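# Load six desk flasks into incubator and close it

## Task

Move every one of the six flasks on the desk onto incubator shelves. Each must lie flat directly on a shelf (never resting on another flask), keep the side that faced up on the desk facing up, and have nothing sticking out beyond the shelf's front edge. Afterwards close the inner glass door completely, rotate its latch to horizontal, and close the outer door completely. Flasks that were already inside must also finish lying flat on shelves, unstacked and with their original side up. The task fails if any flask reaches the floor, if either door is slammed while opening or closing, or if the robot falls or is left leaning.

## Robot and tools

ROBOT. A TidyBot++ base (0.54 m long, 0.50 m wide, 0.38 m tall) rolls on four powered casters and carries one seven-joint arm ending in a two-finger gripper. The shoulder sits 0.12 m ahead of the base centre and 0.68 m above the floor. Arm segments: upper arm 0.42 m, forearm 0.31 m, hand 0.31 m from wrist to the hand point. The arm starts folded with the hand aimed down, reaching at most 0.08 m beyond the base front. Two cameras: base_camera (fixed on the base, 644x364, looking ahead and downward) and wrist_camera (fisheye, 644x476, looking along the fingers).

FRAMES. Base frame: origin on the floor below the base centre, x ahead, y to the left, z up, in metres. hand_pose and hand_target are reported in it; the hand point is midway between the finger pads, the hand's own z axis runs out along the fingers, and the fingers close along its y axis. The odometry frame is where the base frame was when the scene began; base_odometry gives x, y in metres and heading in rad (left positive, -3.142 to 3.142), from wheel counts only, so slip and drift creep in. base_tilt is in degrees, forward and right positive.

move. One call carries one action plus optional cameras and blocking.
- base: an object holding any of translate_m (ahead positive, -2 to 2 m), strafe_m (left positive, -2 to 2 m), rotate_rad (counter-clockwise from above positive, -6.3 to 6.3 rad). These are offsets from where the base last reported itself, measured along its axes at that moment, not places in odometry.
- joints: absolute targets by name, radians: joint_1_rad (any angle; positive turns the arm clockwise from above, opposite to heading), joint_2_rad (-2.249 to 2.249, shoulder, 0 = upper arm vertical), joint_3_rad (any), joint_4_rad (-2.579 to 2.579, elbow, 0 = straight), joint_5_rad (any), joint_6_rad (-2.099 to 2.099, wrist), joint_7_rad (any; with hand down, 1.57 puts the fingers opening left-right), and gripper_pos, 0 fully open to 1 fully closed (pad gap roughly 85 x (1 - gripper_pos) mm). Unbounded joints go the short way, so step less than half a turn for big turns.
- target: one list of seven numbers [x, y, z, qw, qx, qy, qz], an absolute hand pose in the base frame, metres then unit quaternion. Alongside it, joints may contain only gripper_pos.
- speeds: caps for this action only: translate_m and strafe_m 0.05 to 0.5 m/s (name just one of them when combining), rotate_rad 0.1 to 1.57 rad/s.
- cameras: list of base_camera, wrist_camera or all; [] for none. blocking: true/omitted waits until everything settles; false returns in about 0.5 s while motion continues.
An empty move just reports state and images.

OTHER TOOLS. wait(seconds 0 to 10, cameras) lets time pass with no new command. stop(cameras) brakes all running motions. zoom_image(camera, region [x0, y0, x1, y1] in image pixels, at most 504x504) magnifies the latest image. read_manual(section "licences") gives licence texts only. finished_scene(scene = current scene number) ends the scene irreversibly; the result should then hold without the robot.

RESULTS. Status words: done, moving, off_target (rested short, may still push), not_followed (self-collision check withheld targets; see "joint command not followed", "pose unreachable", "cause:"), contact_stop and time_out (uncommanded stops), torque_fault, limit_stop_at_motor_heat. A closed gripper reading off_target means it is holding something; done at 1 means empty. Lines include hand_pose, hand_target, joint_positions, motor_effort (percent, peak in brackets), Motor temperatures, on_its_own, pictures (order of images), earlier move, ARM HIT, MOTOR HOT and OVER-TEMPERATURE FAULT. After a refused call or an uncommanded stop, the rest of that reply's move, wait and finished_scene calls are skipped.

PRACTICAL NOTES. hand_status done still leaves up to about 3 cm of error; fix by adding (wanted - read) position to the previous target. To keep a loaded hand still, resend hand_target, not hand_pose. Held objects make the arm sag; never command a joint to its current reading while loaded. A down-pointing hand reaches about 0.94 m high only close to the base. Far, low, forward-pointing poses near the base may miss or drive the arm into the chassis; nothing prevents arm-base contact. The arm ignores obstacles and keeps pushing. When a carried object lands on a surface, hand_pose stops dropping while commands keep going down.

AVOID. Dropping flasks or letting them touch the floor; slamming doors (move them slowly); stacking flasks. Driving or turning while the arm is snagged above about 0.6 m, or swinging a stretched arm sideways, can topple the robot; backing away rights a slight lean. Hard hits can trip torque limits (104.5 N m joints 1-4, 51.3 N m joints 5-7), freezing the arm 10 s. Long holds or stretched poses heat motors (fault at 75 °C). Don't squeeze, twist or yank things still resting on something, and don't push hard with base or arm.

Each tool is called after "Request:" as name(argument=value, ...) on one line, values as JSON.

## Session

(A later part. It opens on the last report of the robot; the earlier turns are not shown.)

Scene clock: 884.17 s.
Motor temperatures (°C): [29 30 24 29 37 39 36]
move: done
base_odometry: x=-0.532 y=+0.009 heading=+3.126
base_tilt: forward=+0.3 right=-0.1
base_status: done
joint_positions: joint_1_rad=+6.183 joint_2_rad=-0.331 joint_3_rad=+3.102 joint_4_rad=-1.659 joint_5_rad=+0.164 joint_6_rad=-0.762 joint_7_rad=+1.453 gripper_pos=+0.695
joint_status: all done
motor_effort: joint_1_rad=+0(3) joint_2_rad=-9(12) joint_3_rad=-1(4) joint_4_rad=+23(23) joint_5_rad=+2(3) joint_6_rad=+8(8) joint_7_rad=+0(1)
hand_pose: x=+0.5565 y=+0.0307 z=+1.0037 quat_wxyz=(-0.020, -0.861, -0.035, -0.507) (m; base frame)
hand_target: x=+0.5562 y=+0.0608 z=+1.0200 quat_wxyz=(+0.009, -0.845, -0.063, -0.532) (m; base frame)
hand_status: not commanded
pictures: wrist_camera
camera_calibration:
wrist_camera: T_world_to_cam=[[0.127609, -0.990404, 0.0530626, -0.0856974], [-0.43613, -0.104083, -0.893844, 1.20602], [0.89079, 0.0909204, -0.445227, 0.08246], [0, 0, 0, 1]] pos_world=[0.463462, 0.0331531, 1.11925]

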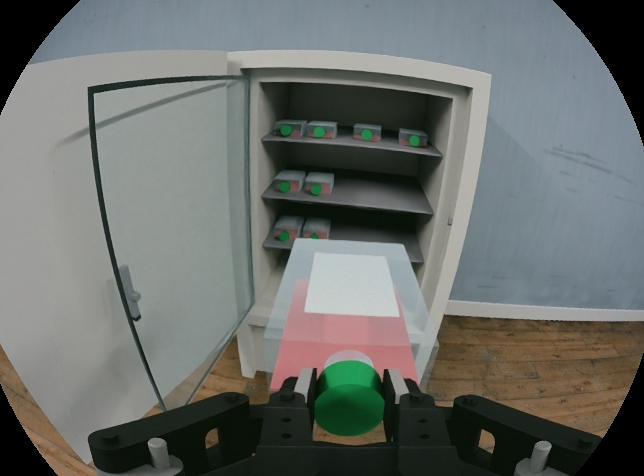

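Request:
move(target=[0.565,0.061,0.875,0.009,-0.845,-0.063,-0.532], base={"translate_m":0.35}, speeds={"translate_m":0.25}, cameras=["wrist_camera"])

Scene clock: 889.57 s.
Motor temperatures (°C): [29 30 24 29 37 39 36]
move: done
base_odometry: x=-0.882 y=+0.014 heading=+3.126
base_tilt: forward=+0.3 right=-0.2
base_status: done
joint_positions: joint_1_rad=+6.269 joint_2_rad=-0.333 joint_3_rad=+3.032 joint_4_rad=-2.115 joint_5_rad=+0.112 joint_6_rad=-0.290 joint_7_rad=+1.488 gripper_pos=+0.695
joint_status: not commanded
motor_effort: joint_1_rad=+0(1) joint_2_rad=-9(11) joint_3_rad=+1(1) joint_4_rad=+22(24) joint_5_rad=+1(2) joint_6_rad=+8(8) joint_7_rad=+0(1)
hand_pose: x=+0.5583 y=+0.0499 z=+0.8634 quat_wxyz=(-0.005, -0.858, -0.062, -0.510) (m; base frame)
hand_target: x=+0.5650 y=+0.0610 z=+0.8750 quat_wxyz=(+0.009, -0.845, -0.063, -0.532) (m; base frame)
hand_status: done (0.017 m and 3.3 deg from the pose sent, 0.132 m and 5.8 deg at the start)
pictures: wrist_camera
camera_calibration:
wrist_camera: T_world_to_cam=[[0.188398, -0.980487, 0.0561332, -0.0965183], [-0.421899, -0.132416, -0.896921, 1.07943], [0.886853, 0.145296, -0.438613, 0.010452], [0, 0, 0, 1]] pos_world=[0.464326, 0.0467805, 0.978168]

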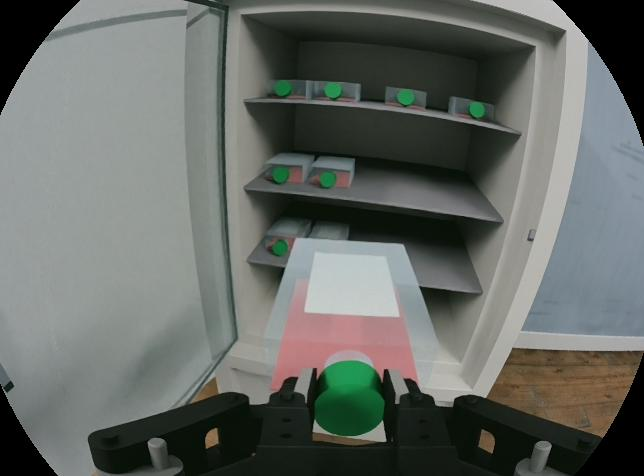

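Request:
move(joints={"joint_1_rad":0.064}, base={"rotate_rad":-0.07,"translate_m":0.1}, cameras=["wrist_camera"])

Scene clock: 897.83 s.
Motor temperatures (°C): [29 30 24 29 37 39 36]
move: done
base_odometry: x=-0.982 y=+0.016 heading=+3.055
base_tilt: forward=+0.2 right=-0.2
base_status: done
joint_positions: joint_1_rad=+6.339 joint_2_rad=-0.327 joint_3_rad=+3.021 joint_4_rad=-2.116 joint_5_rad=+0.109 joint_6_rad=-0.286 joint_7_rad=+1.488 gripper_pos=+0.695
joint_status: all done
motor_effort: joint_1_rad=+0(2) joint_2_rad=-8(11) joint_3_rad=+1(3) joint_4_rad=+22(23) joint_5_rad=+1(1) joint_6_rad=+8(8) joint_7_rad=+0(0)
hand_pose: x=+0.5618 y=+0.0247 z=+0.8613 quat_wxyz=(-0.021, -0.860, -0.036, -0.509) (m; base frame)
hand_target: x=+0.5678 y=+0.0345 z=+0.8750 quat_wxyz=(-0.007, -0.846, -0.038, -0.532) (m; base frame)
hand_status: not commanded
pictures: wrist_camera
camera_calibration:
wrist_camera: T_world_to_cam=[[0.129995, -0.98991, 0.0563933, -0.0889302], [-0.431466, -0.107685, -0.895679, 1.07941], [0.892714, 0.0921021, -0.44111, 0.0103168], [0, 0, 0, 1]] pos_world=[0.468079, 0.0272535, 0.976371]

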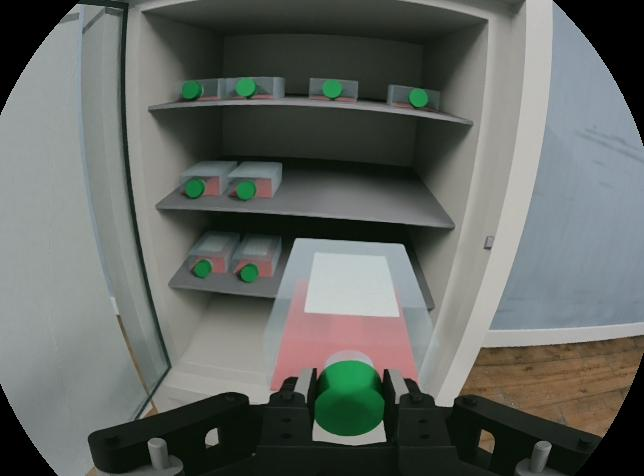

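Request:
move(base={"translate_m":0.25,"strafe_m":0.04}, speeds={"translate_m":0.15}, cameras=["wrist_camera"])

Scene clock: 907.00 s.
Motor temperatures (°C): [29 29 24 29 37 39 36]
move: done
base_odometry: x=-1.234 y=-0.002 heading=+3.055
base_tilt: forward=+0.3 right=-0.2
base_status: done
joint_positions: joint_1_rad=+6.339 joint_2_rad=-0.327 joint_3_rad=+3.021 joint_4_rad=-2.116 joint_5_rad=+0.109 joint_6_rad=-0.286 joint_7_rad=+1.488 gripper_pos=+0.695
joint_status: not commanded
motor_effort: joint_1_rad=+0(1) joint_2_rad=-9(11) joint_3_rad=+0(2) joint_4_rad=+23(23) joint_5_rad=+1(1) joint_6_rad=+8(9) joint_7_rad=+0(1)
hand_pose: x=+0.5619 y=+0.0247 z=+0.8608 quat_wxyz=(-0.021, -0.860, -0.037, -0.508) (m; base frame)
hand_target: x=+0.5678 y=+0.0345 z=+0.8750 quat_wxyz=(-0.007, -0.846, -0.038, -0.532) (m; base frame)
hand_status: not commanded
pictures: wrist_camera
camera_calibration:
wrist_camera: T_world_to_cam=[[0.130171, -0.98989, 0.0563353, -0.0890589], [-0.432086, -0.107776, -0.895369, 1.07912], [0.892388, 0.0922092, -0.441747, 0.0107413], [0, 0, 0, 1]] pos_world=[0.468279, 0.0271535, 0.975971]

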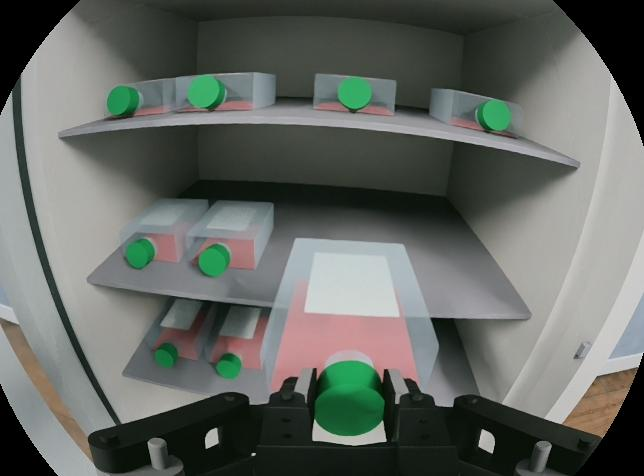

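Request:
move(base={"translate_m":0.16,"strafe_m":0.015}, speeds={"translate_m":0.12}, cameras=["wrist_camera"])

Scene clock: 915.50 s.
Motor temperatures (°C): [29 29 24 29 37 39 36]
move: done
base_odometry: x=-1.395 y=-0.003 heading=+3.055
base_tilt: forward=+0.2 right=-0.1
base_status: done
joint_positions: joint_1_rad=+6.339 joint_2_rad=-0.326 joint_3_rad=+3.021 joint_4_rad=-2.117 joint_5_rad=+0.109 joint_6_rad=-0.285 joint_7_rad=+1.488 gripper_pos=+0.695
joint_status: not commanded
motor_effort: joint_1_rad=+0(1) joint_2_rad=-9(11) joint_3_rad=+0(2) joint_4_rad=+22(23) joint_5_rad=+1(1) joint_6_rad=+8(9) joint_7_rad=+0(1)
hand_pose: x=+0.5619 y=+0.0247 z=+0.8604 quat_wxyz=(-0.020, -0.860, -0.037, -0.508) (m; base frame)
hand_target: x=+0.5678 y=+0.0345 z=+0.8750 quat_wxyz=(-0.007, -0.846, -0.038, -0.532) (m; base frame)
hand_status: not commanded
pictures: wrist_camera
camera_calibration:
wrist_camera: T_world_to_cam=[[0.130204, -0.98989, 0.0562649, -0.088996], [-0.432649, -0.107785, -0.895096, 1.0788], [0.892111, 0.0922018, -0.442309, 0.0111536], [0, 0, 0, 1]] pos_world=[0.468379, 0.0271535, 0.975571]

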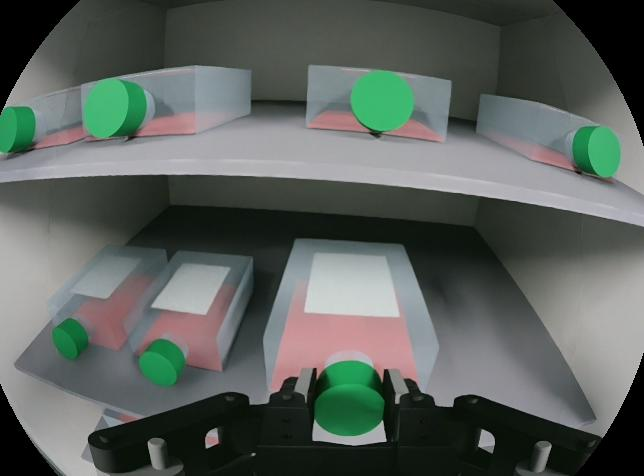

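Request:
move(base={"translate_m":0.037}, speeds={"translate_m":0.08}, cameras=["wrist_camera"])

Scene clock: 921.20 s.
Motor temperatures (°C): [29 29 24 29 37 39 36]
move: done
base_odometry: x=-1.432 y=+0.000 heading=+3.055
base_tilt: forward=+0.3 right=-0.2
base_status: done
joint_positions: joint_1_rad=+6.339 joint_2_rad=-0.326 joint_3_rad=+3.021 joint_4_rad=-2.117 joint_5_rad=+0.109 joint_6_rad=-0.285 joint_7_rad=+1.488 gripper_pos=+0.695
joint_status: not commanded
motor_effort: joint_1_rad=+0(1) joint_2_rad=-9(11) joint_3_rad=+0(1) joint_4_rad=+23(23) joint_5_rad=+1(1) joint_6_rad=+8(8) joint_7_rad=+0(1)
hand_pose: x=+0.5620 y=+0.0247 z=+0.8601 quat_wxyz=(-0.020, -0.860, -0.037, -0.508) (m; base frame)
hand_target: x=+0.5678 y=+0.0345 z=+0.8750 quat_wxyz=(-0.007, -0.846, -0.038, -0.532) (m; base frame)
hand_status: not commanded
pictures: wrist_camera
camera_calibration:
wrist_camera: T_world_to_cam=[[0.130229, -0.989889, 0.0562068, -0.0889662], [-0.433051, -0.107785, -0.894902, 1.07871], [0.891912, 0.092202, -0.442709, 0.0113703], [0, 0, 0, 1]] pos_world=[0.468579, 0.0271535, 0.975371]

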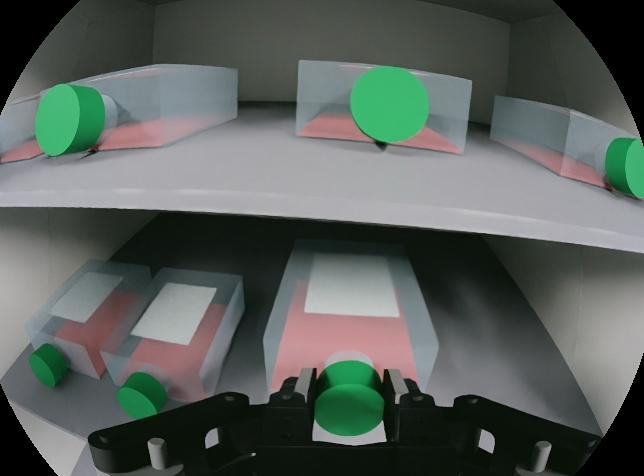

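Request:
move(base={"translate_m":0.015}, speeds={"translate_m":0.06}, target=[0.568,0.0345,0.852,-0.007,-0.846,-0.038,-0.532], cameras=["wrist_camera"])

Scene clock: 927.57 s.
Motor temperatures (°C): [29 29 24 29 37 39 36]
move: done
base_odometry: x=-1.447 y=+0.001 heading=+3.055
base_tilt: forward=+0.3 right=-0.2
base_status: done
joint_positions: joint_1_rad=+6.349 joint_2_rad=-0.313 joint_3_rad=+3.011 joint_4_rad=-2.183 joint_5_rad=+0.109 joint_6_rad=-0.203 joint_7_rad=+1.488 gripper_pos=+0.695
joint_status: not commanded
motor_effort: joint_1_rad=+0(1) joint_2_rad=-9(11) joint_3_rad=+1(2) joint_4_rad=+22(24) joint_5_rad=+1(1) joint_6_rad=+8(9) joint_7_rad=+0(0)
hand_pose: x=+0.5609 y=+0.0266 z=+0.8384 quat_wxyz=(-0.018, -0.860, -0.040, -0.509) (m; base frame)
hand_target: x=+0.5680 y=+0.0345 z=+0.8520 quat_wxyz=(-0.007, -0.846, -0.038, -0.532) (m; base frame)
hand_status: done (0.017 m and 3.3 deg from the pose sent, 0.014 m and 3.6 deg at the start)
pictures: wrist_camera
camera_calibration:
wrist_camera: T_world_to_cam=[[0.138452, -0.988814, 0.055484, -0.0897357], [-0.430045, -0.110491, -0.896021, 1.05832], [0.892128, 0.100195, -0.440532, 0.000472325], [0, 0, 0, 1]] pos_world=[0.467129, 0.0281562, 0.953465]

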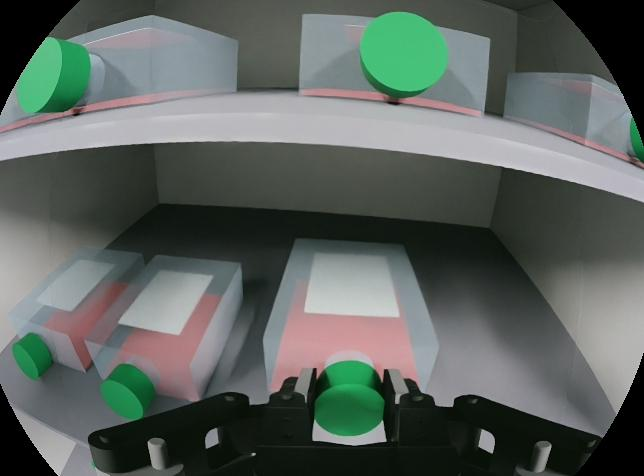

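Lower further.

Request:
move(target=[0.568,0.0345,0.842,-0.007,-0.846,-0.038,-0.532], cameras=[])

Request:
move(target=[0.568,0.0345,0.832,-0.007,-0.846,-0.038,-0.532], cameras=["wrist_camera"])

Scene clock: 929.83 s.
Motor temperatures (°C): [29 29 24 29 37 39 36]
move: done
base_odometry: x=-1.447 y=+0.001 heading=+3.055
base_tilt: forward=+0.3 right=-0.2
base_status: not commanded
joint_positions: joint_1_rad=+6.361 joint_2_rad=-0.313 joint_3_rad=+3.000 joint_4_rad=-2.211 joint_5_rad=+0.109 joint_6_rad=-0.163 joint_7_rad=+1.488 gripper_pos=+0.695
joint_status: not commanded
motor_effort: joint_1_rad=+0(0) joint_2_rad=-9(9) joint_3_rad=+0(1) joint_4_rad=+22(23) joint_5_rad=+1(1) joint_6_rad=+8(9) joint_7_rad=+0(0)
hand_pose: x=+0.5599 y=+0.0275 z=+0.8329 quat_wxyz=(-0.018, -0.857, -0.041, -0.514) (m; base frame)
hand_target: x=+0.5680 y=+0.0345 z=+0.8420 quat_wxyz=(-0.007, -0.846, -0.038, -0.532) (m; base frame)
hand_status: done (0.014 m and 2.8 deg from the pose sent, 0.011 m and 3.3 deg at the start)
pictures: none
No camera images: "cameras" was empty.

Scene clock: 930.50 s.
Motor temperatures (°C): [29 29 24 29 37 39 36]
move: done
base_odometry: x=-1.447 y=+0.001 heading=+3.055
base_tilt: forward=+0.3 right=-0.2
base_status: not commanded
joint_positions: joint_1_rad=+6.376 joint_2_rad=-0.307 joint_3_rad=+2.987 joint_4_rad=-2.238 joint_5_rad=+0.103 joint_6_rad=-0.124 joint_7_rad=+1.491 gripper_pos=+0.695
joint_status: not commanded
motor_effort: joint_1_rad=+0(0) joint_2_rad=-9(9) joint_3_rad=+1(1) joint_4_rad=+22(23) joint_5_rad=+1(1) joint_6_rad=+8(9) joint_7_rad=+0(1)
hand_pose: x=+0.5595 y=+0.0286 z=+0.8250 quat_wxyz=(-0.017, -0.855, -0.042, -0.516) (m; base frame)
hand_target: x=+0.5680 y=+0.0345 z=+0.8320 quat_wxyz=(-0.007, -0.846, -0.038, -0.532) (m; base frame)
hand_status: done (0.013 m and 2.5 deg from the pose sent, 0.011 m and 2.8 deg at the start)
pictures: wrist_camera
camera_calibration:
wrist_camera: T_world_to_cam=[[0.142775, -0.988067, 0.0577784, -0.0911529], [-0.415296, -0.112794, -0.902666, 1.0432], [0.898412, 0.104883, -0.426445, -0.019601], [0, 0, 0, 1]] pos_world=[0.463862, 0.029658, 0.938571]

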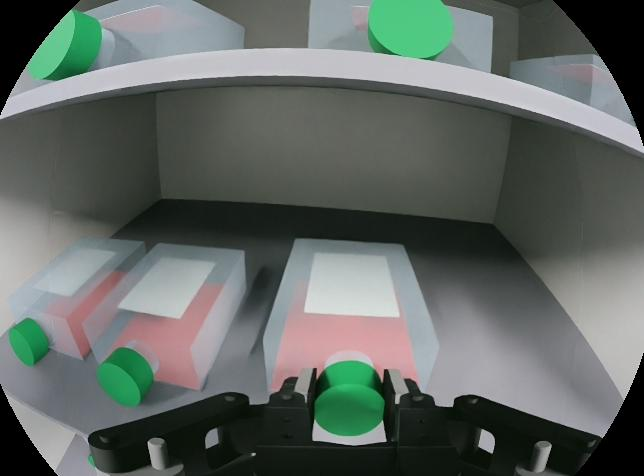

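Request:
move(target=[0.568,0.0345,0.824,-0.007,-0.846,-0.038,-0.532], cameras=["wrist_camera"])

Scene clock: 932.20 s.
Motor temperatures (°C): [29 29 24 29 37 39 36]
move: done
base_odometry: x=-1.447 y=+0.001 heading=+3.055
base_tilt: forward=+0.3 right=-0.1
base_status: not commanded
joint_positions: joint_1_rad=+6.388 joint_2_rad=-0.298 joint_3_rad=+2.975 joint_4_rad=-2.259 joint_5_rad=+0.094 joint_6_rad=-0.092 joint_7_rad=+1.498 gripper_pos=+0.695
joint_status: not commanded
motor_effort: joint_1_rad=+0(0) joint_2_rad=-9(9) joint_3_rad=+1(1) joint_4_rad=+22(22) joint_5_rad=+1(1) joint_6_rad=+8(8) joint_7_rad=+0(0)
hand_pose: x=+0.5596 y=+0.0296 z=+0.8177 quat_wxyz=(-0.016, -0.855, -0.043, -0.517) (m; base frame)
hand_target: x=+0.5680 y=+0.0345 z=+0.8240 quat_wxyz=(-0.007, -0.846, -0.038, -0.532) (m; base frame)
hand_status: done (0.012 m and 2.4 deg from the pose sent, 0.010 m and 2.5 deg at the start)
pictures: wrist_camera
camera_calibration:
wrist_camera: T_world_to_cam=[[0.145095, -0.987788, 0.0567706, -0.0901749], [-0.413763, -0.112697, -0.903382, 1.03646], [0.898748, 0.107587, -0.425062, -0.024414], [0, 0, 0, 1]] pos_world=[0.463876, 0.0303591, 0.931064]

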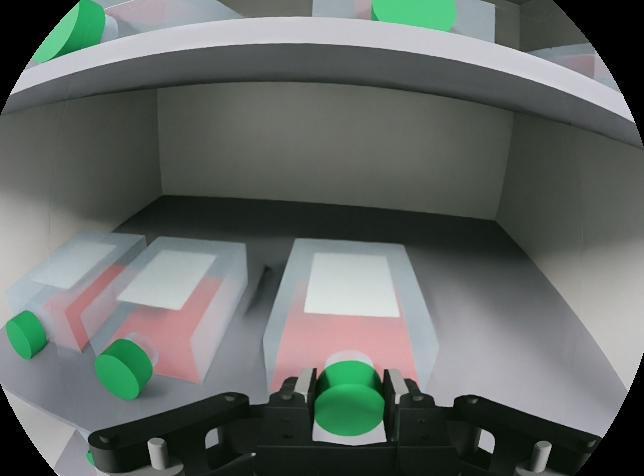

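Request:
move(target=[0.568,0.0345,0.815,-0.007,-0.846,-0.038,-0.532], cameras=["wrist_camera"])

Scene clock: 934.17 s.
Motor temperatures (°C): [29 29 24 29 37 39 36]
move: done
base_odometry: x=-1.447 y=+0.001 heading=+3.055
base_tilt: forward=+0.3 right=-0.1
base_status: not commanded
joint_positions: joint_1_rad=+6.401 joint_2_rad=-0.286 joint_3_rad=+2.961 joint_4_rad=-2.284 joint_5_rad=+0.081 joint_6_rad=-0.055 joint_7_rad=+1.509 gripper_pos=+0.695
joint_status: not commanded
motor_effort: joint_1_rad=+0(0) joint_2_rad=-9(10) joint_3_rad=+1(1) joint_4_rad=+21(23) joint_5_rad=+1(1) joint_6_rad=+8(9) joint_7_rad=+0(1)
hand_pose: x=+0.5598 y=+0.0309 z=+0.8085 quat_wxyz=(-0.014, -0.855, -0.044, -0.516) (m; base frame)
hand_target: x=+0.5680 y=+0.0345 z=+0.8150 quat_wxyz=(-0.007, -0.846, -0.038, -0.532) (m; base frame)
hand_status: done (0.011 m and 2.3 deg from the pose sent, 0.010 m and 2.4 deg at the start)
pictures: wrist_camera
camera_calibration:
wrist_camera: T_world_to_cam=[[0.148319, -0.987377, 0.0555799, -0.0893036], [-0.413804, -0.113008, -0.903324, 1.0283], [0.898202, 0.110981, -0.425342, -0.0282047], [0, 0, 0, 1]] pos_world=[0.464095, 0.0311605, 0.921858]

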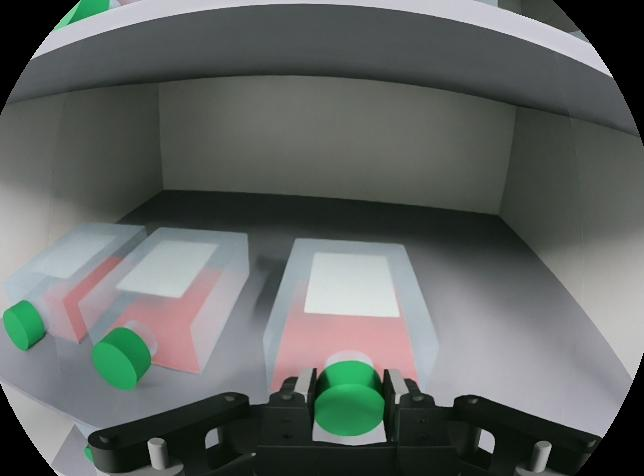

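Request:
move(target=[0.568,0.0345,0.806,-0.007,-0.846,-0.038,-0.532], cameras=["wrist_camera"])

Scene clock: 937.60 s.
Motor temperatures (°C): [29 29 24 29 37 39 36]
move: done
base_odometry: x=-1.447 y=+0.001 heading=+3.055
base_tilt: forward=+0.3 right=-0.2
base_status: not commanded
joint_positions: joint_1_rad=+6.414 joint_2_rad=-0.275 joint_3_rad=+2.947 joint_4_rad=-2.306 joint_5_rad=+0.064 joint_6_rad=-0.015 joint_7_rad=+1.524 gripper_pos=+0.695
joint_status: not commanded
motor_effort: joint_1_rad=+0(0) joint_2_rad=-8(10) joint_3_rad=+1(1) joint_4_rad=+20(21) joint_5_rad=+1(1) joint_6_rad=+7(8) joint_7_rad=+1(1)
hand_pose: x=+0.5604 y=+0.0322 z=+0.8016 quat_wxyz=(-0.013, -0.854, -0.045, -0.519) (m; base frame)
hand_target: x=+0.5680 y=+0.0345 z=+0.8060 quat_wxyz=(-0.007, -0.846, -0.038, -0.532) (m; base frame)
hand_status: done (0.009 m and 2.0 deg from the pose sent, 0.009 m and 2.3 deg at the start)
pictures: wrist_camera
camera_calibration:
wrist_camera: T_world_to_cam=[[0.15137, -0.986965, 0.0546478, -0.0886805], [-0.408501, -0.112803, -0.905761, 1.02147], [0.900119, 0.114782, -0.420252, -0.0371288], [0, 0, 0, 1]] pos_world=[0.464116, 0.0319621, 0.914449]

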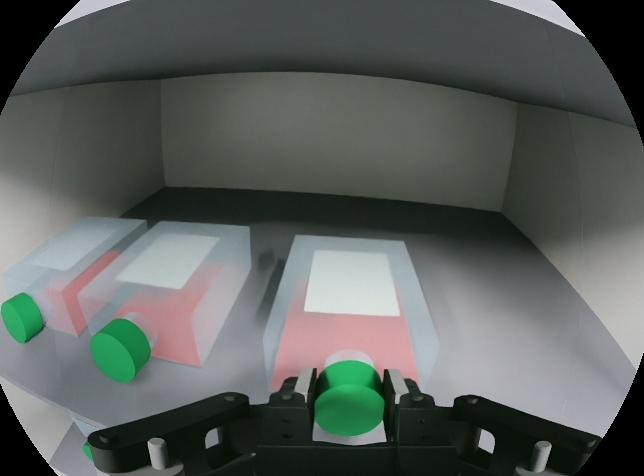

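Request:
move(target=[0.568,0.0345,0.801,-0.007,-0.846,-0.038,-0.532], cameras=["wrist_camera"])

Scene clock: 939.93 s.
Motor temperatures (°C): [29 29 24 29 37 39 36]
move: done
base_odometry: x=-1.447 y=+0.001 heading=+3.055
base_tilt: forward=+0.2 right=-0.1
base_status: not commanded
joint_positions: joint_1_rad=+6.421 joint_2_rad=-0.270 joint_3_rad=+2.941 joint_4_rad=-2.316 joint_5_rad=+0.053 joint_6_rad=+0.007 joint_7_rad=+1.535 gripper_pos=+0.695
joint_status: not commanded
motor_effort: joint_1_rad=+0(0) joint_2_rad=-8(9) joint_3_rad=+1(2) joint_4_rad=+20(21) joint_5_rad=+0(1) joint_6_rad=+7(8) joint_7_rad=+0(1)
hand_pose: x=+0.5612 y=+0.0327 z=+0.7998 quat_wxyz=(-0.012, -0.852, -0.045, -0.522) (m; base frame)
hand_target: x=+0.5680 y=+0.0345 z=+0.8010 quat_wxyz=(-0.007, -0.846, -0.038, -0.532) (m; base frame)
hand_status: done (0.007 m and 1.7 deg from the pose sent, 0.008 m and 2.0 deg at the start)
pictures: wrist_camera
camera_calibration:
wrist_camera: T_world_to_cam=[[0.152017, -0.986882, 0.0543597, -0.0882934], [-0.402172, -0.112002, -0.908687, 1.01903], [0.902856, 0.116274, -0.413923, -0.045271], [0, 0, 0, 1]] pos_world=[0.464123, 0.0322628, 0.912045]

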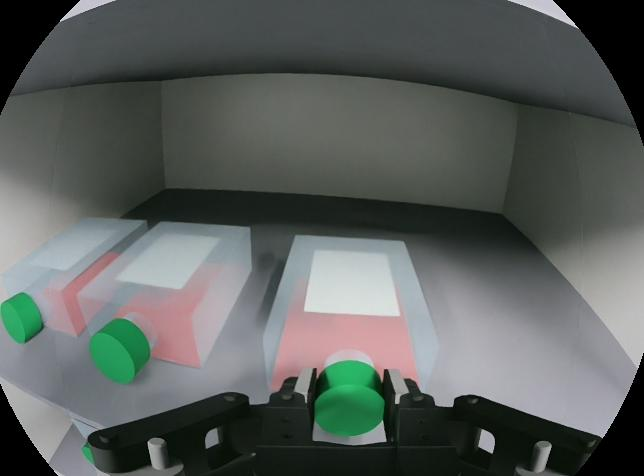

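Stalled — resting. Release.

Request:
move(joints={"gripper_pos":0.62}, cameras=["wrist_camera"])

Request:
move(joints={"gripper_pos":0.42}, cameras=["wrist_camera"])

Scene clock: 942.07 s.
Motor temperatures (°C): [29 29 24 29 37 39 36]
move: done
base_odometry: x=-1.447 y=+0.001 heading=+3.055
base_tilt: forward=+0.2 right=-0.2
base_status: not commanded
joint_positions: joint_1_rad=+6.421 joint_2_rad=-0.270 joint_3_rad=+2.941 joint_4_rad=-2.316 joint_5_rad=+0.053 joint_6_rad=+0.007 joint_7_rad=+1.535 gripper_pos=+0.620
joint_status: all done
motor_effort: joint_1_rad=+0(1) joint_2_rad=-9(9) joint_3_rad=+0(2) joint_4_rad=+21(21) joint_5_rad=+0(1) joint_6_rad=+7(8) joint_7_rad=+0(1)
hand_pose: x=+0.5612 y=+0.0327 z=+0.7997 quat_wxyz=(-0.012, -0.852, -0.045, -0.522) (m; base frame)
hand_target: x=+0.5680 y=+0.0345 z=+0.8010 quat_wxyz=(-0.007, -0.846, -0.038, -0.532) (m; base frame)
hand_status: not commanded
pictures: wrist_camera
camera_calibration:
wrist_camera: T_world_to_cam=[[0.151991, -0.986893, 0.0542362, -0.0882767], [-0.402391, -0.111906, -0.908603, 1.01899], [0.902763, 0.116275, -0.414125, -0.0451633], [0, 0, 0, 1]] pos_world=[0.464222, 0.0321628, 0.911944]

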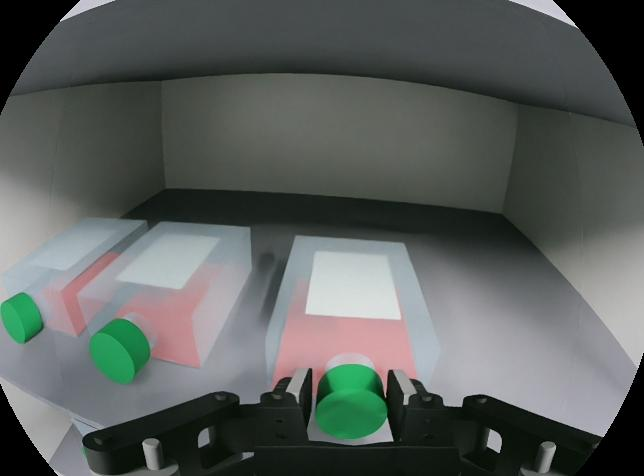

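Scene clock: 942.70 s.
Motor temperatures (°C): [29 29 24 29 37 39 36]
move: done
base_odometry: x=-1.447 y=+0.001 heading=+3.055
base_tilt: forward=+0.3 right=-0.2
base_status: not commanded
joint_positions: joint_1_rad=+6.421 joint_2_rad=-0.270 joint_3_rad=+2.941 joint_4_rad=-2.316 joint_5_rad=+0.053 joint_6_rad=+0.007 joint_7_rad=+1.535 gripper_pos=+0.420
joint_status: all done
motor_effort: joint_1_rad=+0(1) joint_2_rad=-8(9) joint_3_rad=+1(2) joint_4_rad=+20(21) joint_5_rad=+0(1) joint_6_rad=+8(8) joint_7_rad=+0(1)
hand_pose: x=+0.5612 y=+0.0327 z=+0.7997 quat_wxyz=(-0.012, -0.852, -0.045, -0.522) (m; base frame)
hand_target: x=+0.5680 y=+0.0345 z=+0.8010 quat_wxyz=(-0.007, -0.846, -0.038, -0.532) (m; base frame)
hand_status: not commanded
pictures: wrist_camera
camera_calibration:
wrist_camera: T_world_to_cam=[[0.151991, -0.986893, 0.0542362, -0.0882767], [-0.402391, -0.111906, -0.908603, 1.01899], [0.902763, 0.116275, -0.414125, -0.0451633], [0, 0, 0, 1]] pos_world=[0.464222, 0.0321628, 0.911944]

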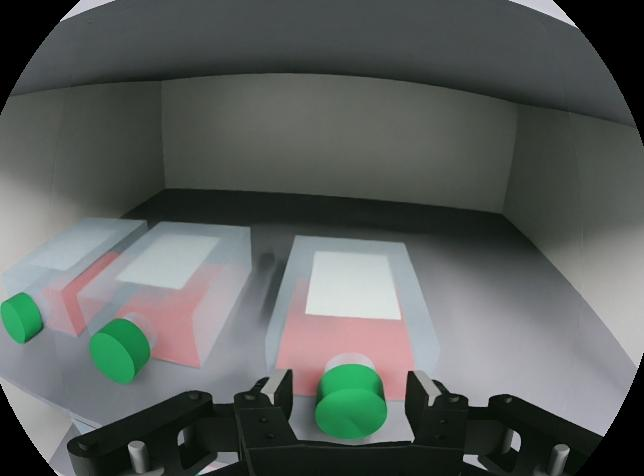

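Request:
move(base={"translate_m":-0.4}, speeds={"translate_m":0.3}, cameras=["wrist_camera"])

Scene clock: 946.43 s.
Motor temperatures (°C): [29 29 24 29 37 39 36]
move: done
base_odometry: x=-1.048 y=-0.034 heading=+3.055
base_tilt: forward=+0.3 right=-0.1
base_status: done
joint_positions: joint_1_rad=+6.422 joint_2_rad=-0.256 joint_3_rad=+2.939 joint_4_rad=-2.318 joint_5_rad=+0.053 joint_6_rad=+0.008 joint_7_rad=+1.535 gripper_pos=+0.420
joint_status: not commanded
motor_effort: joint_1_rad=+0(1) joint_2_rad=-9(12) joint_3_rad=+0(2) joint_4_rad=+20(21) joint_5_rad=+1(1) joint_6_rad=+7(8) joint_7_rad=+0(1)
hand_pose: x=+0.5625 y=+0.0330 z=+0.7933 quat_wxyz=(-0.011, -0.856, -0.045, -0.516) (m; base frame)
hand_target: x=+0.5680 y=+0.0345 z=+0.8010 quat_wxyz=(-0.007, -0.846, -0.038, -0.532) (m; base frame)
hand_status: not commanded
pictures: wrist_camera
camera_calibration:
wrist_camera: T_world_to_cam=[[0.153758, -0.986803, 0.0507784, -0.0860187], [-0.41491, -0.111118, -0.903052, 1.01627], [0.896777, 0.117783, -0.426519, -0.0358376], [0, 0, 0, 1]] pos_world=[0.467026, 0.0322634, 0.90683]

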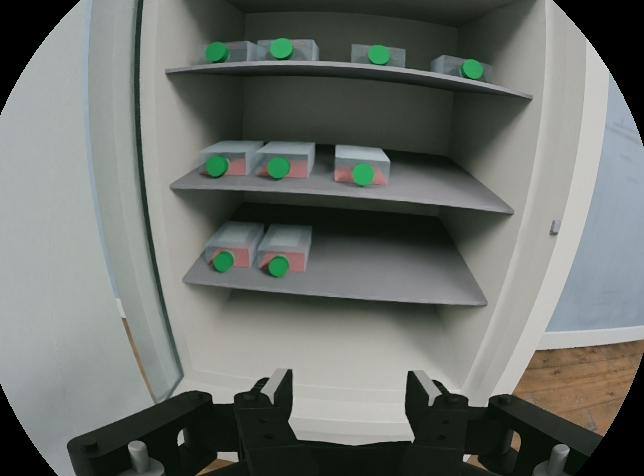

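Request:
zoom_image(camera="wrist_camera", region=[180, 120, 520, 320])

Scaled by 1.482.

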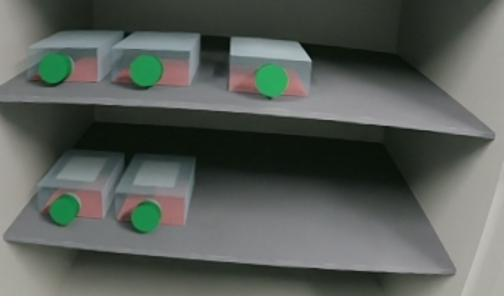

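Request:
move(base={"translate_m":-0.5}, target=[0.57,-0.02,1.02,0.0,0.856,0.0,0.517], cameras=[])

Request:
move(base={"translate_m":-0.935,"strafe_m":0.943,"rotate_rad":1.588}, joints={"gripper_pos":1.0}, cameras=["wrist_camera"])

Scene clock: 957.83 s.
Motor temperatures (°C): [29 29 24 29 37 39 36]
move: done
base_odometry: x=-0.550 y=-0.077 heading=+3.055
base_tilt: forward=+0.3 right=-0.1
base_status: done
joint_positions: joint_1_rad=+6.263 joint_2_rad=-0.303 joint_3_rad=+3.211 joint_4_rad=-1.635 joint_5_rad=+0.042 joint_6_rad=-0.694 joint_7_rad=+1.585 gripper_pos=+0.420
joint_status: not commanded
motor_effort: joint_1_rad=+0(1) joint_2_rad=-9(14) joint_3_rad=-1(2) joint_4_rad=+21(22) joint_5_rad=+0(1) joint_6_rad=+8(8) joint_7_rad=+0(1)
hand_pose: x=+0.5783 y=-0.0352 z=+1.0214 quat_wxyz=(-0.027, -0.848, +0.013, -0.529) (m; base frame)
hand_target: x=+0.5700 y=-0.0200 z=+1.0200 quat_wxyz=(+0.000, -0.856, +0.000, -0.517) (m; base frame)
hand_status: done (0.017 m and 3.8 deg from the pose sent, 0.233 m and 5.3 deg at the start)
pictures: none
No camera images: "cameras" was empty.

Scene clock: 961.90 s.
Motor temperatures (°C): [29 29 24 29 37 39 36]
move: done
base_odometry: x=+0.299 y=-1.098 heading=-1.640
base_tilt: forward=+0.3 right=-0.2
base_status: done
joint_positions: joint_1_rad=+6.254 joint_2_rad=-0.302 joint_3_rad=+3.228 joint_4_rad=-1.634 joint_5_rad=+0.035 joint_6_rad=-0.697 joint_7_rad=+1.585 gripper_pos=+0.999
joint_status: all done
motor_effort: joint_1_rad=+0(2) joint_2_rad=-9(13) joint_3_rad=-1(4) joint_4_rad=+21(23) joint_5_rad=+1(1) joint_6_rad=+7(8) joint_7_rad=+0(1)
hand_pose: x=+0.5785 y=-0.0387 z=+1.0197 quat_wxyz=(-0.023, -0.849, +0.018, -0.527) (m; base frame)
hand_target: x=+0.5700 y=-0.0200 z=+1.0200 quat_wxyz=(+0.000, -0.856, +0.000, -0.517) (m; base frame)
hand_status: not commanded
pictures: wrist_camera
camera_calibration:
wrist_camera: T_world_to_cam=[[0.0340697, -0.999381, 0.00881778, -0.0592405], [-0.39716, -0.0216348, -0.917494, 1.22736], [0.917117, 0.0277567, -0.397651, 0.0101854], [0, 0, 0, 1]] pos_world=[0.480136, -0.0329328, 1.13067]

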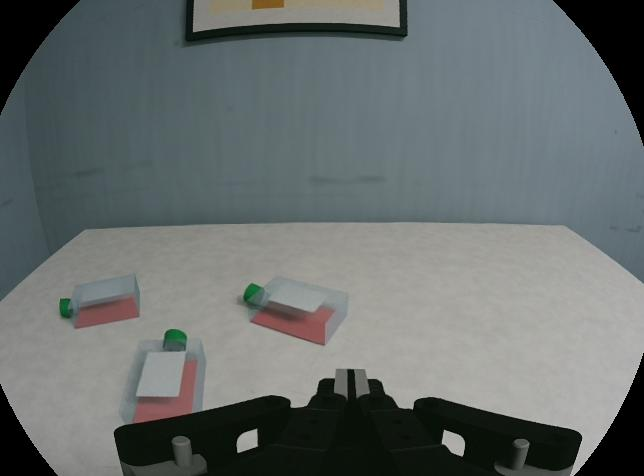

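Request:
move(base={"translate_m":0.24,"strafe_m":0.085}, target=[0.77,0.0,0.96,0,0.966,0,0.259], cameras=["wrist_camera"])

Scene clock: 985.60 s.
Motor temperatures (°C): [29 29 24 29 37 39 36]
move: time_out
base_odometry: x=+0.368 y=-1.343 heading=-1.640
base_tilt: forward=+0.3 right=-0.2
base_status: done
joint_positions: joint_1_rad=+6.284 joint_2_rad=+0.594 joint_3_rad=+3.197 joint_4_rad=+0.021 joint_5_rad=-0.017 joint_6_rad=-1.872 joint_7_rad=+1.585 gripper_pos=+0.999
joint_status: not commanded
motor_effort: joint_1_rad=+0(2) joint_2_rad=-32(44) joint_3_rad=+0(2) joint_4_rad=+13(23) joint_5_rad=+0(2) joint_6_rad=+6(8) joint_7_rad=+0(1)
hand_pose: x=+0.7251 y=-0.0103 z=+1.0556 quat_wxyz=(-0.018, -0.940, +0.005, -0.341) (m; base frame)
hand_target: x=+0.7236 y=-0.0103 z=+1.0582 quat_wxyz=(-0.018, -0.939, +0.005, -0.343) (m; base frame)
hand_status: time_out (0.106 m and 10.1 deg from the pose sent, 0.204 m and 33.8 deg at the start; a joint's target at an end of its range on 27 of 300 steps)
pictures: wrist_camera
camera_calibration:
wrist_camera: T_world_to_cam=[[0.0554531, -0.998335, -0.0158554, -0.0255408], [-0.732423, -0.0298801, -0.680194, 1.31172], [0.678588, 0.0493317, -0.732861, 0.416223], [0, 0, 0, 1]] pos_world=[0.679707, -0.00683692, 1.19685]

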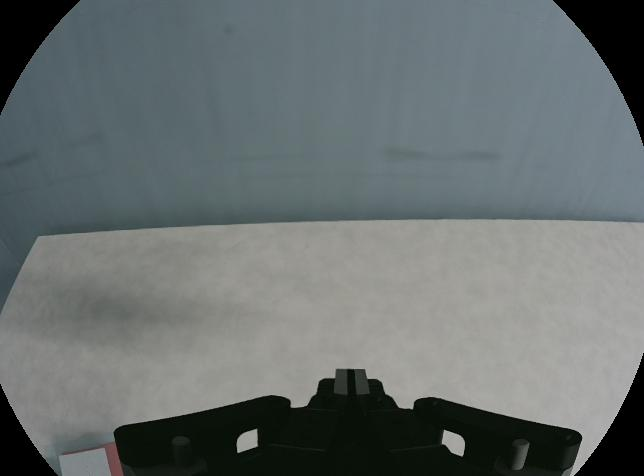

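Request:
move(target=[0.76,0.0,0.95,0,0.906,0,0.423], cameras=["wrist_camera"])

Scene clock: 991.87 s.
Motor temperatures (°C): [29 30 24 29 37 39 36]
move: off_target
base_odometry: x=+0.367 y=-1.342 heading=-1.639
base_tilt: forward=-1.2 right=-0.2
base_status: not commanded
joint_positions: joint_1_rad=+6.286 joint_2_rad=+0.898 joint_3_rad=+3.158 joint_4_rad=+1.146 joint_5_rad=-0.017 joint_6_rad=-2.034 joint_7_rad=+1.585 gripper_pos=+0.999
joint_status: not commanded
motor_effort: joint_1_rad=-3(4) joint_2_rad=+20(35) joint_3_rad=-3(3) joint_4_rad=+2(24) joint_5_rad=+1(1) joint_6_rad=+8(9) joint_7_rad=+0(0)
hand_pose: x=+0.6749 y=+0.0054 z=+1.1823 quat_wxyz=(-0.010, -0.779, -0.012, -0.627) (m; base frame)
hand_target: x=+0.7862 y=-0.0004 z=+0.9863 quat_wxyz=(-0.001, -0.873, +0.000, -0.487) (m; base frame)
hand_status: off_target (0.247 m and 27.7 deg from the pose sent, 0.112 m and 10.4 deg at the start; a joint's target at an end of its range on 65 of 65 steps)
pictures: wrist_camera
camera_calibration:
wrist_camera: T_world_to_cam=[[0.0960206, -0.994539, 0.0408822, -0.0996819], [-0.16075, -0.0560267, -0.985404, 1.33669], [0.982313, 0.0880472, -0.165251, -0.333993], [0, 0, 0, 1]] pos_world=[0.552529, 0.0051598, 1.26606]

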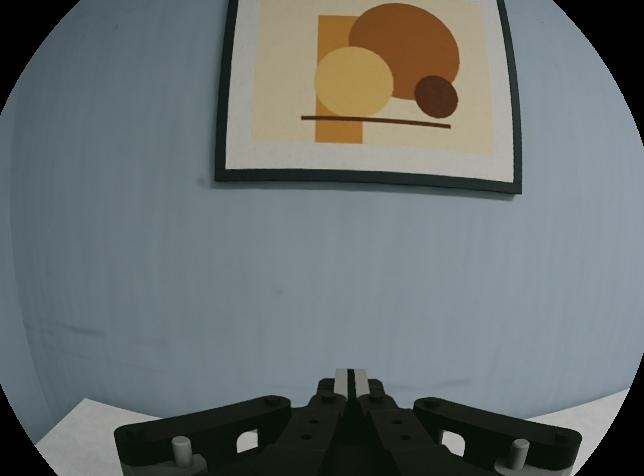

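Request:
move(joints={"joint_2_rad":0.32,"joint_4_rad":-0.754,"joint_6_rad":-1.49,"joint_1_rad":0.0,"joint_3_rad":3.16,"joint_5_rad":0.0}, cameras=["wrist_camera"])

Scene clock: 998.87 s.
Motor temperatures (°C): [29 30 24 29 37 39 36]
move: done
base_odometry: x=+0.366 y=-1.337 heading=-1.632
base_tilt: forward=+0.3 right=-0.1
base_status: not commanded
joint_positions: joint_1_rad=+6.284 joint_2_rad=+0.352 joint_3_rad=+3.156 joint_4_rad=-0.742 joint_5_rad=-0.017 joint_6_rad=-1.547 joint_7_rad=+1.585 gripper_pos=+0.999
joint_status: all done
motor_effort: joint_1_rad=+0(6) joint_2_rad=-29(47) joint_3_rad=+0(3) joint_4_rad=+18(20) joint_5_rad=+1(2) joint_6_rad=+4(9) joint_7_rad=+0(1)
hand_pose: x=+0.6929 y=-0.0002 z=+0.9479 quat_wxyz=(+0.002, -0.969, -0.003, -0.248) (m; base frame)
hand_target: x=+0.6978 y=-0.0071 z=+0.9702 quat_wxyz=(-0.006, -0.959, +0.003, -0.285) (m; base frame)
hand_status: not commanded
pictures: wrist_camera
camera_calibration:
wrist_camera: T_world_to_cam=[[0.0721755, -0.995346, -0.0638487, 0.0184367], [-0.850301, -0.027945, -0.525554, 1.15025], [0.521324, 0.0922228, -0.848361, 0.577114], [0, 0, 0, 1]] pos_world=[0.675867, -0.00272831, 1.0953]

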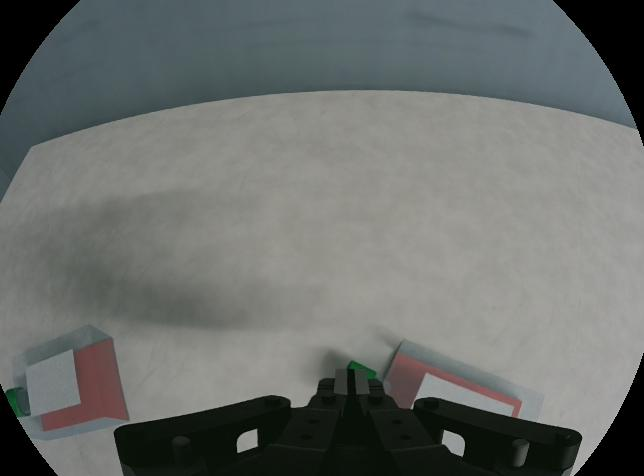

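Request:
move(joints={"joint_2_rad":0.295,"joint_4_rad":-1.045,"joint_6_rad":-0.97}, cameras=["wrist_camera"])

Scene clock: 1010.70 s.
Motor temperatures (°C): [29 30 24 29 37 39 36]
move: done
base_odometry: x=+0.366 y=-1.337 heading=-1.632
base_tilt: forward=+0.3 right=-0.1
base_status: not commanded
joint_positions: joint_1_rad=+6.284 joint_2_rad=+0.326 joint_3_rad=+3.156 joint_4_rad=-1.035 joint_5_rad=-0.017 joint_6_rad=-1.028 joint_7_rad=+1.585 gripper_pos=+0.999
joint_status: all done
motor_effort: joint_1_rad=+0(1) joint_2_rad=-31(33) joint_3_rad=+0(2) joint_4_rad=+21(21) joint_5_rad=+1(1) joint_6_rad=+6(6) joint_7_rad=+0(1)
hand_pose: x=+0.7742 y=-0.0024 z=+0.9187 quat_wxyz=(+0.001, -0.930, +0.001, -0.368) (m; base frame)
hand_target: x=+0.7775 y=-0.0088 z=+0.9465 quat_wxyz=(-0.008, -0.915, +0.003, -0.404) (m; base frame)
hand_status: not commanded
pictures: wrist_camera
camera_calibration:
wrist_camera: T_world_to_cam=[[0.0787748, -0.995904, -0.044379, -0.0144739], [-0.692452, -0.0226384, -0.721109, 1.26145], [0.71715, 0.0875355, -0.691399, 0.214424], [0, 0, 0, 1]] pos_world=[0.720858, -0.00462715, 1.05725]

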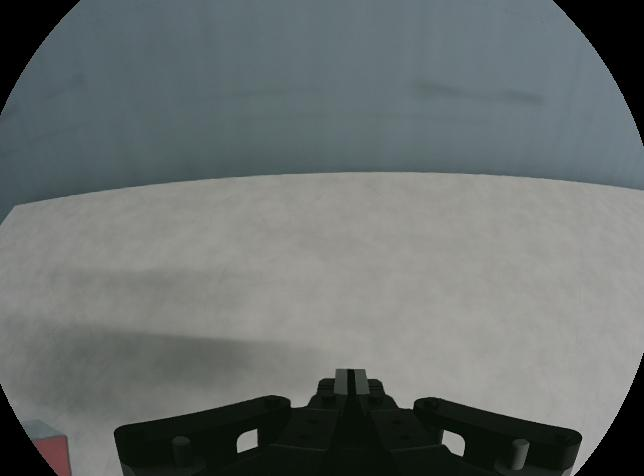

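Request:
move(joints={"joint_2_rad":0.404,"joint_4_rad":-0.989,"joint_6_rad":-1.094}, base={"strafe_m":-0.008}, cameras=["wrist_camera"])

Scene clock: 1014.30 s.
Motor temperatures (°C): [29 30 24 29 37 39 36]
move: done
base_odometry: x=+0.358 y=-1.337 heading=-1.632
base_tilt: forward=+0.3 right=-0.2
base_status: done
joint_positions: joint_1_rad=+6.284 joint_2_rad=+0.406 joint_3_rad=+3.157 joint_4_rad=-1.005 joint_5_rad=-0.017 joint_6_rad=-1.055 joint_7_rad=+1.585 gripper_pos=+0.999
joint_status: all done
motor_effort: joint_1_rad=+0(4) joint_2_rad=-33(36) joint_3_rad=+0(2) joint_4_rad=+20(22) joint_5_rad=+0(1) joint_6_rad=+5(7) joint_7_rad=+0(0)
hand_pose: x=+0.7905 y=-0.0028 z=+0.8755 quat_wxyz=(+0.001, -0.943, +0.001, -0.332) (m; base frame)
hand_target: x=+0.7835 y=-0.0085 z=+0.8773 quat_wxyz=(-0.008, -0.947, +0.003, -0.321) (m; base frame)
hand_status: not commanded
pictures: wrist_camera
camera_calibration:
wrist_camera: T_world_to_cam=[[0.0748622, -0.995926, -0.0502671, -0.00975002], [-0.745614, -0.0224318, -0.666, 1.23539], [0.662159, 0.0873381, -0.744256, 0.262528], [0, 0, 0, 1]] pos_world=[0.748015, -0.0049271, 1.01766]

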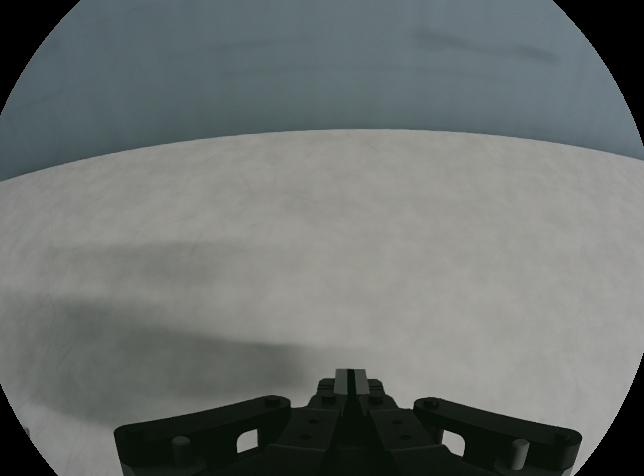

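Request:
move(joints={"joint_6_rad":-1.175}, cameras=["wrist_camera"])

Scene clock: 1016.23 s.
Motor temperatures (°C): [29 30 24 29 37 39 36]
move: done
base_odometry: x=+0.358 y=-1.337 heading=-1.632
base_tilt: forward=+0.3 right=-0.1
base_status: not commanded
joint_positions: joint_1_rad=+6.284 joint_2_rad=+0.406 joint_3_rad=+3.157 joint_4_rad=-1.003 joint_5_rad=-0.017 joint_6_rad=-1.141 joint_7_rad=+1.585 gripper_pos=+0.999
joint_status: all done
motor_effort: joint_1_rad=+0(0) joint_2_rad=-33(33) joint_3_rad=+0(1) joint_4_rad=+20(21) joint_5_rad=+1(1) joint_6_rad=+5(6) joint_7_rad=+0(0)
hand_pose: x=+0.7693 y=-0.0024 z=+0.8603 quat_wxyz=(+0.001, -0.957, +0.000, -0.292) (m; base frame)
hand_target: x=+0.7629 y=-0.0082 z=+0.8627 quat_wxyz=(-0.007, -0.959, +0.003, -0.283) (m; base frame)
hand_status: not commanded
pictures: wrist_camera
camera_calibration:
wrist_camera: T_world_to_cam=[[0.0712221, -0.995809, -0.0573763, 0.00035786], [-0.799111, -0.0225394, -0.600761, 1.19453], [0.596949, 0.0886375, -0.797367, 0.361102], [0, 0, 0, 1]] pos_world=[0.738976, -0.00472679, 1.00558]

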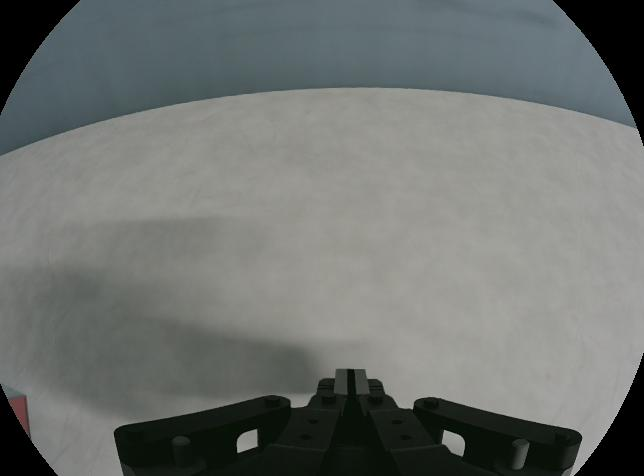

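Request:
move(joints={"joint_2_rad":0.414}, cameras=[])

Request:
move(base={"translate_m":-0.13}, speeds={"translate_m":0.06}, cameras=["wrist_camera"])

Scene clock: 1020.30 s.
Motor temperatures (°C): [29 30 24 29 37 39 36]
move: done
base_odometry: x=+0.358 y=-1.337 heading=-1.632
base_tilt: forward=+0.2 right=-0.2
base_status: not commanded
joint_positions: joint_1_rad=+6.284 joint_2_rad=+0.408 joint_3_rad=+3.157 joint_4_rad=-1.003 joint_5_rad=-0.017 joint_6_rad=-1.141 joint_7_rad=+1.585 gripper_pos=+0.999
joint_status: all done
motor_effort: joint_1_rad=+0(0) joint_2_rad=-33(35) joint_3_rad=+0(1) joint_4_rad=+20(21) joint_5_rad=+1(1) joint_6_rad=+4(5) joint_7_rad=+0(0)
hand_pose: x=+0.7697 y=-0.0024 z=+0.8589 quat_wxyz=(+0.001, -0.957, +0.000, -0.290) (m; base frame)
hand_target: x=+0.7646 y=-0.0082 z=+0.8563 quat_wxyz=(-0.007, -0.961, +0.003, -0.278) (m; base frame)
hand_status: not commanded
pictures: none
No camera images: "cameras" was empty.

Scene clock: 1023.00 s.
Motor temperatures (°C): [29 30 24 29 37 39 36]
move: done
base_odometry: x=+0.366 y=-1.207 heading=-1.632
base_tilt: forward=+0.2 right=-0.2
base_status: done
joint_positions: joint_1_rad=+6.284 joint_2_rad=+0.412 joint_3_rad=+3.157 joint_4_rad=-1.003 joint_5_rad=-0.017 joint_6_rad=-1.141 joint_7_rad=+1.585 gripper_pos=+0.999
joint_status: not commanded
motor_effort: joint_1_rad=+1(1) joint_2_rad=-34(36) joint_3_rad=+0(2) joint_4_rad=+20(21) joint_5_rad=+1(1) joint_6_rad=+5(5) joint_7_rad=+0(0)
hand_pose: x=+0.7704 y=-0.0024 z=+0.8563 quat_wxyz=(+0.001, -0.957, +0.000, -0.289) (m; base frame)
hand_target: x=+0.7646 y=-0.0082 z=+0.8563 quat_wxyz=(-0.007, -0.961, +0.003, -0.278) (m; base frame)
hand_status: not commanded
pictures: wrist_camera
camera_calibration:
wrist_camera: T_world_to_cam=[[0.0708659, -0.995809, -0.0578205, 0.000700858], [-0.802845, -0.0225416, -0.595761, 1.19154], [0.59196, 0.0886401, -0.801078, 0.364214], [0, 0, 0, 1]] pos_world=[0.740973, -0.00472679, 1.00168]

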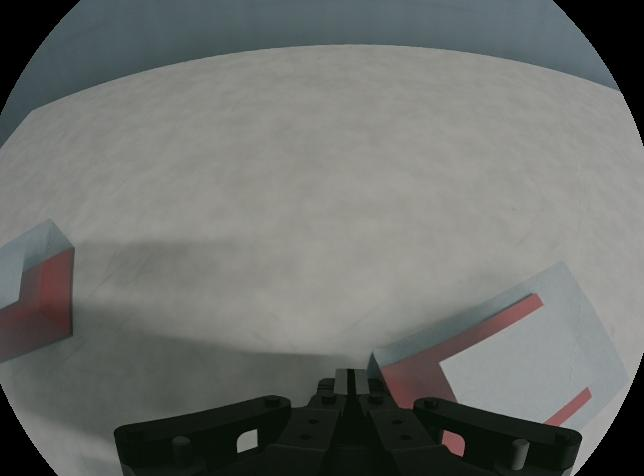

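Request:
move(base={"translate_m":-0.055}, speeds={"translate_m":0.06}, cameras=["wrist_camera"])

Scene clock: 1025.37 s.
Motor temperatures (°C): [29 30 24 29 37 39 36]
move: done
base_odometry: x=+0.369 y=-1.152 heading=-1.632
base_tilt: forward=+0.3 right=-0.1
base_status: done
joint_positions: joint_1_rad=+6.284 joint_2_rad=+0.415 joint_3_rad=+3.157 joint_4_rad=-1.003 joint_5_rad=-0.017 joint_6_rad=-1.141 joint_7_rad=+1.585 gripper_pos=+0.999
joint_status: not commanded
motor_effort: joint_1_rad=+0(2) joint_2_rad=-34(36) joint_3_rad=-1(2) joint_4_rad=+20(21) joint_5_rad=+0(1) joint_6_rad=+5(5) joint_7_rad=+0(1)
hand_pose: x=+0.7708 y=-0.0024 z=+0.8548 quat_wxyz=(+0.001, -0.958, +0.000, -0.287) (m; base frame)
hand_target: x=+0.7646 y=-0.0082 z=+0.8563 quat_wxyz=(-0.007, -0.961, +0.003, -0.278) (m; base frame)
hand_status: not commanded
pictures: wrist_camera
camera_calibration:
wrist_camera: T_world_to_cam=[[0.070726, -0.995809, -0.0579825, 0.000836199], [-0.804207, -0.0225357, -0.593922, 1.19044], [0.590126, 0.0886356, -0.80243, 0.365393], [0, 0, 0, 1]] pos_world=[0.741671, -0.00472679, 1.00028]

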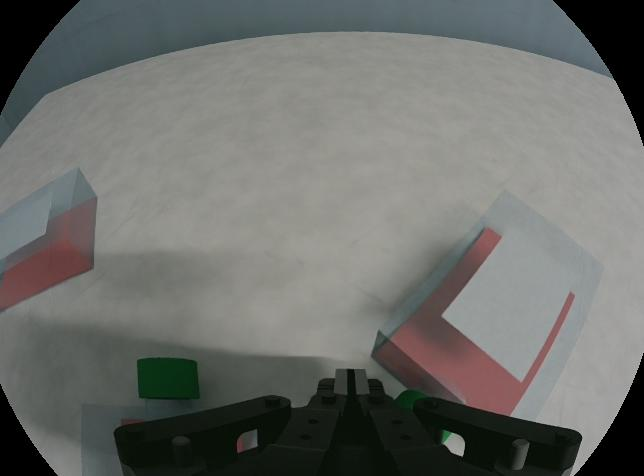

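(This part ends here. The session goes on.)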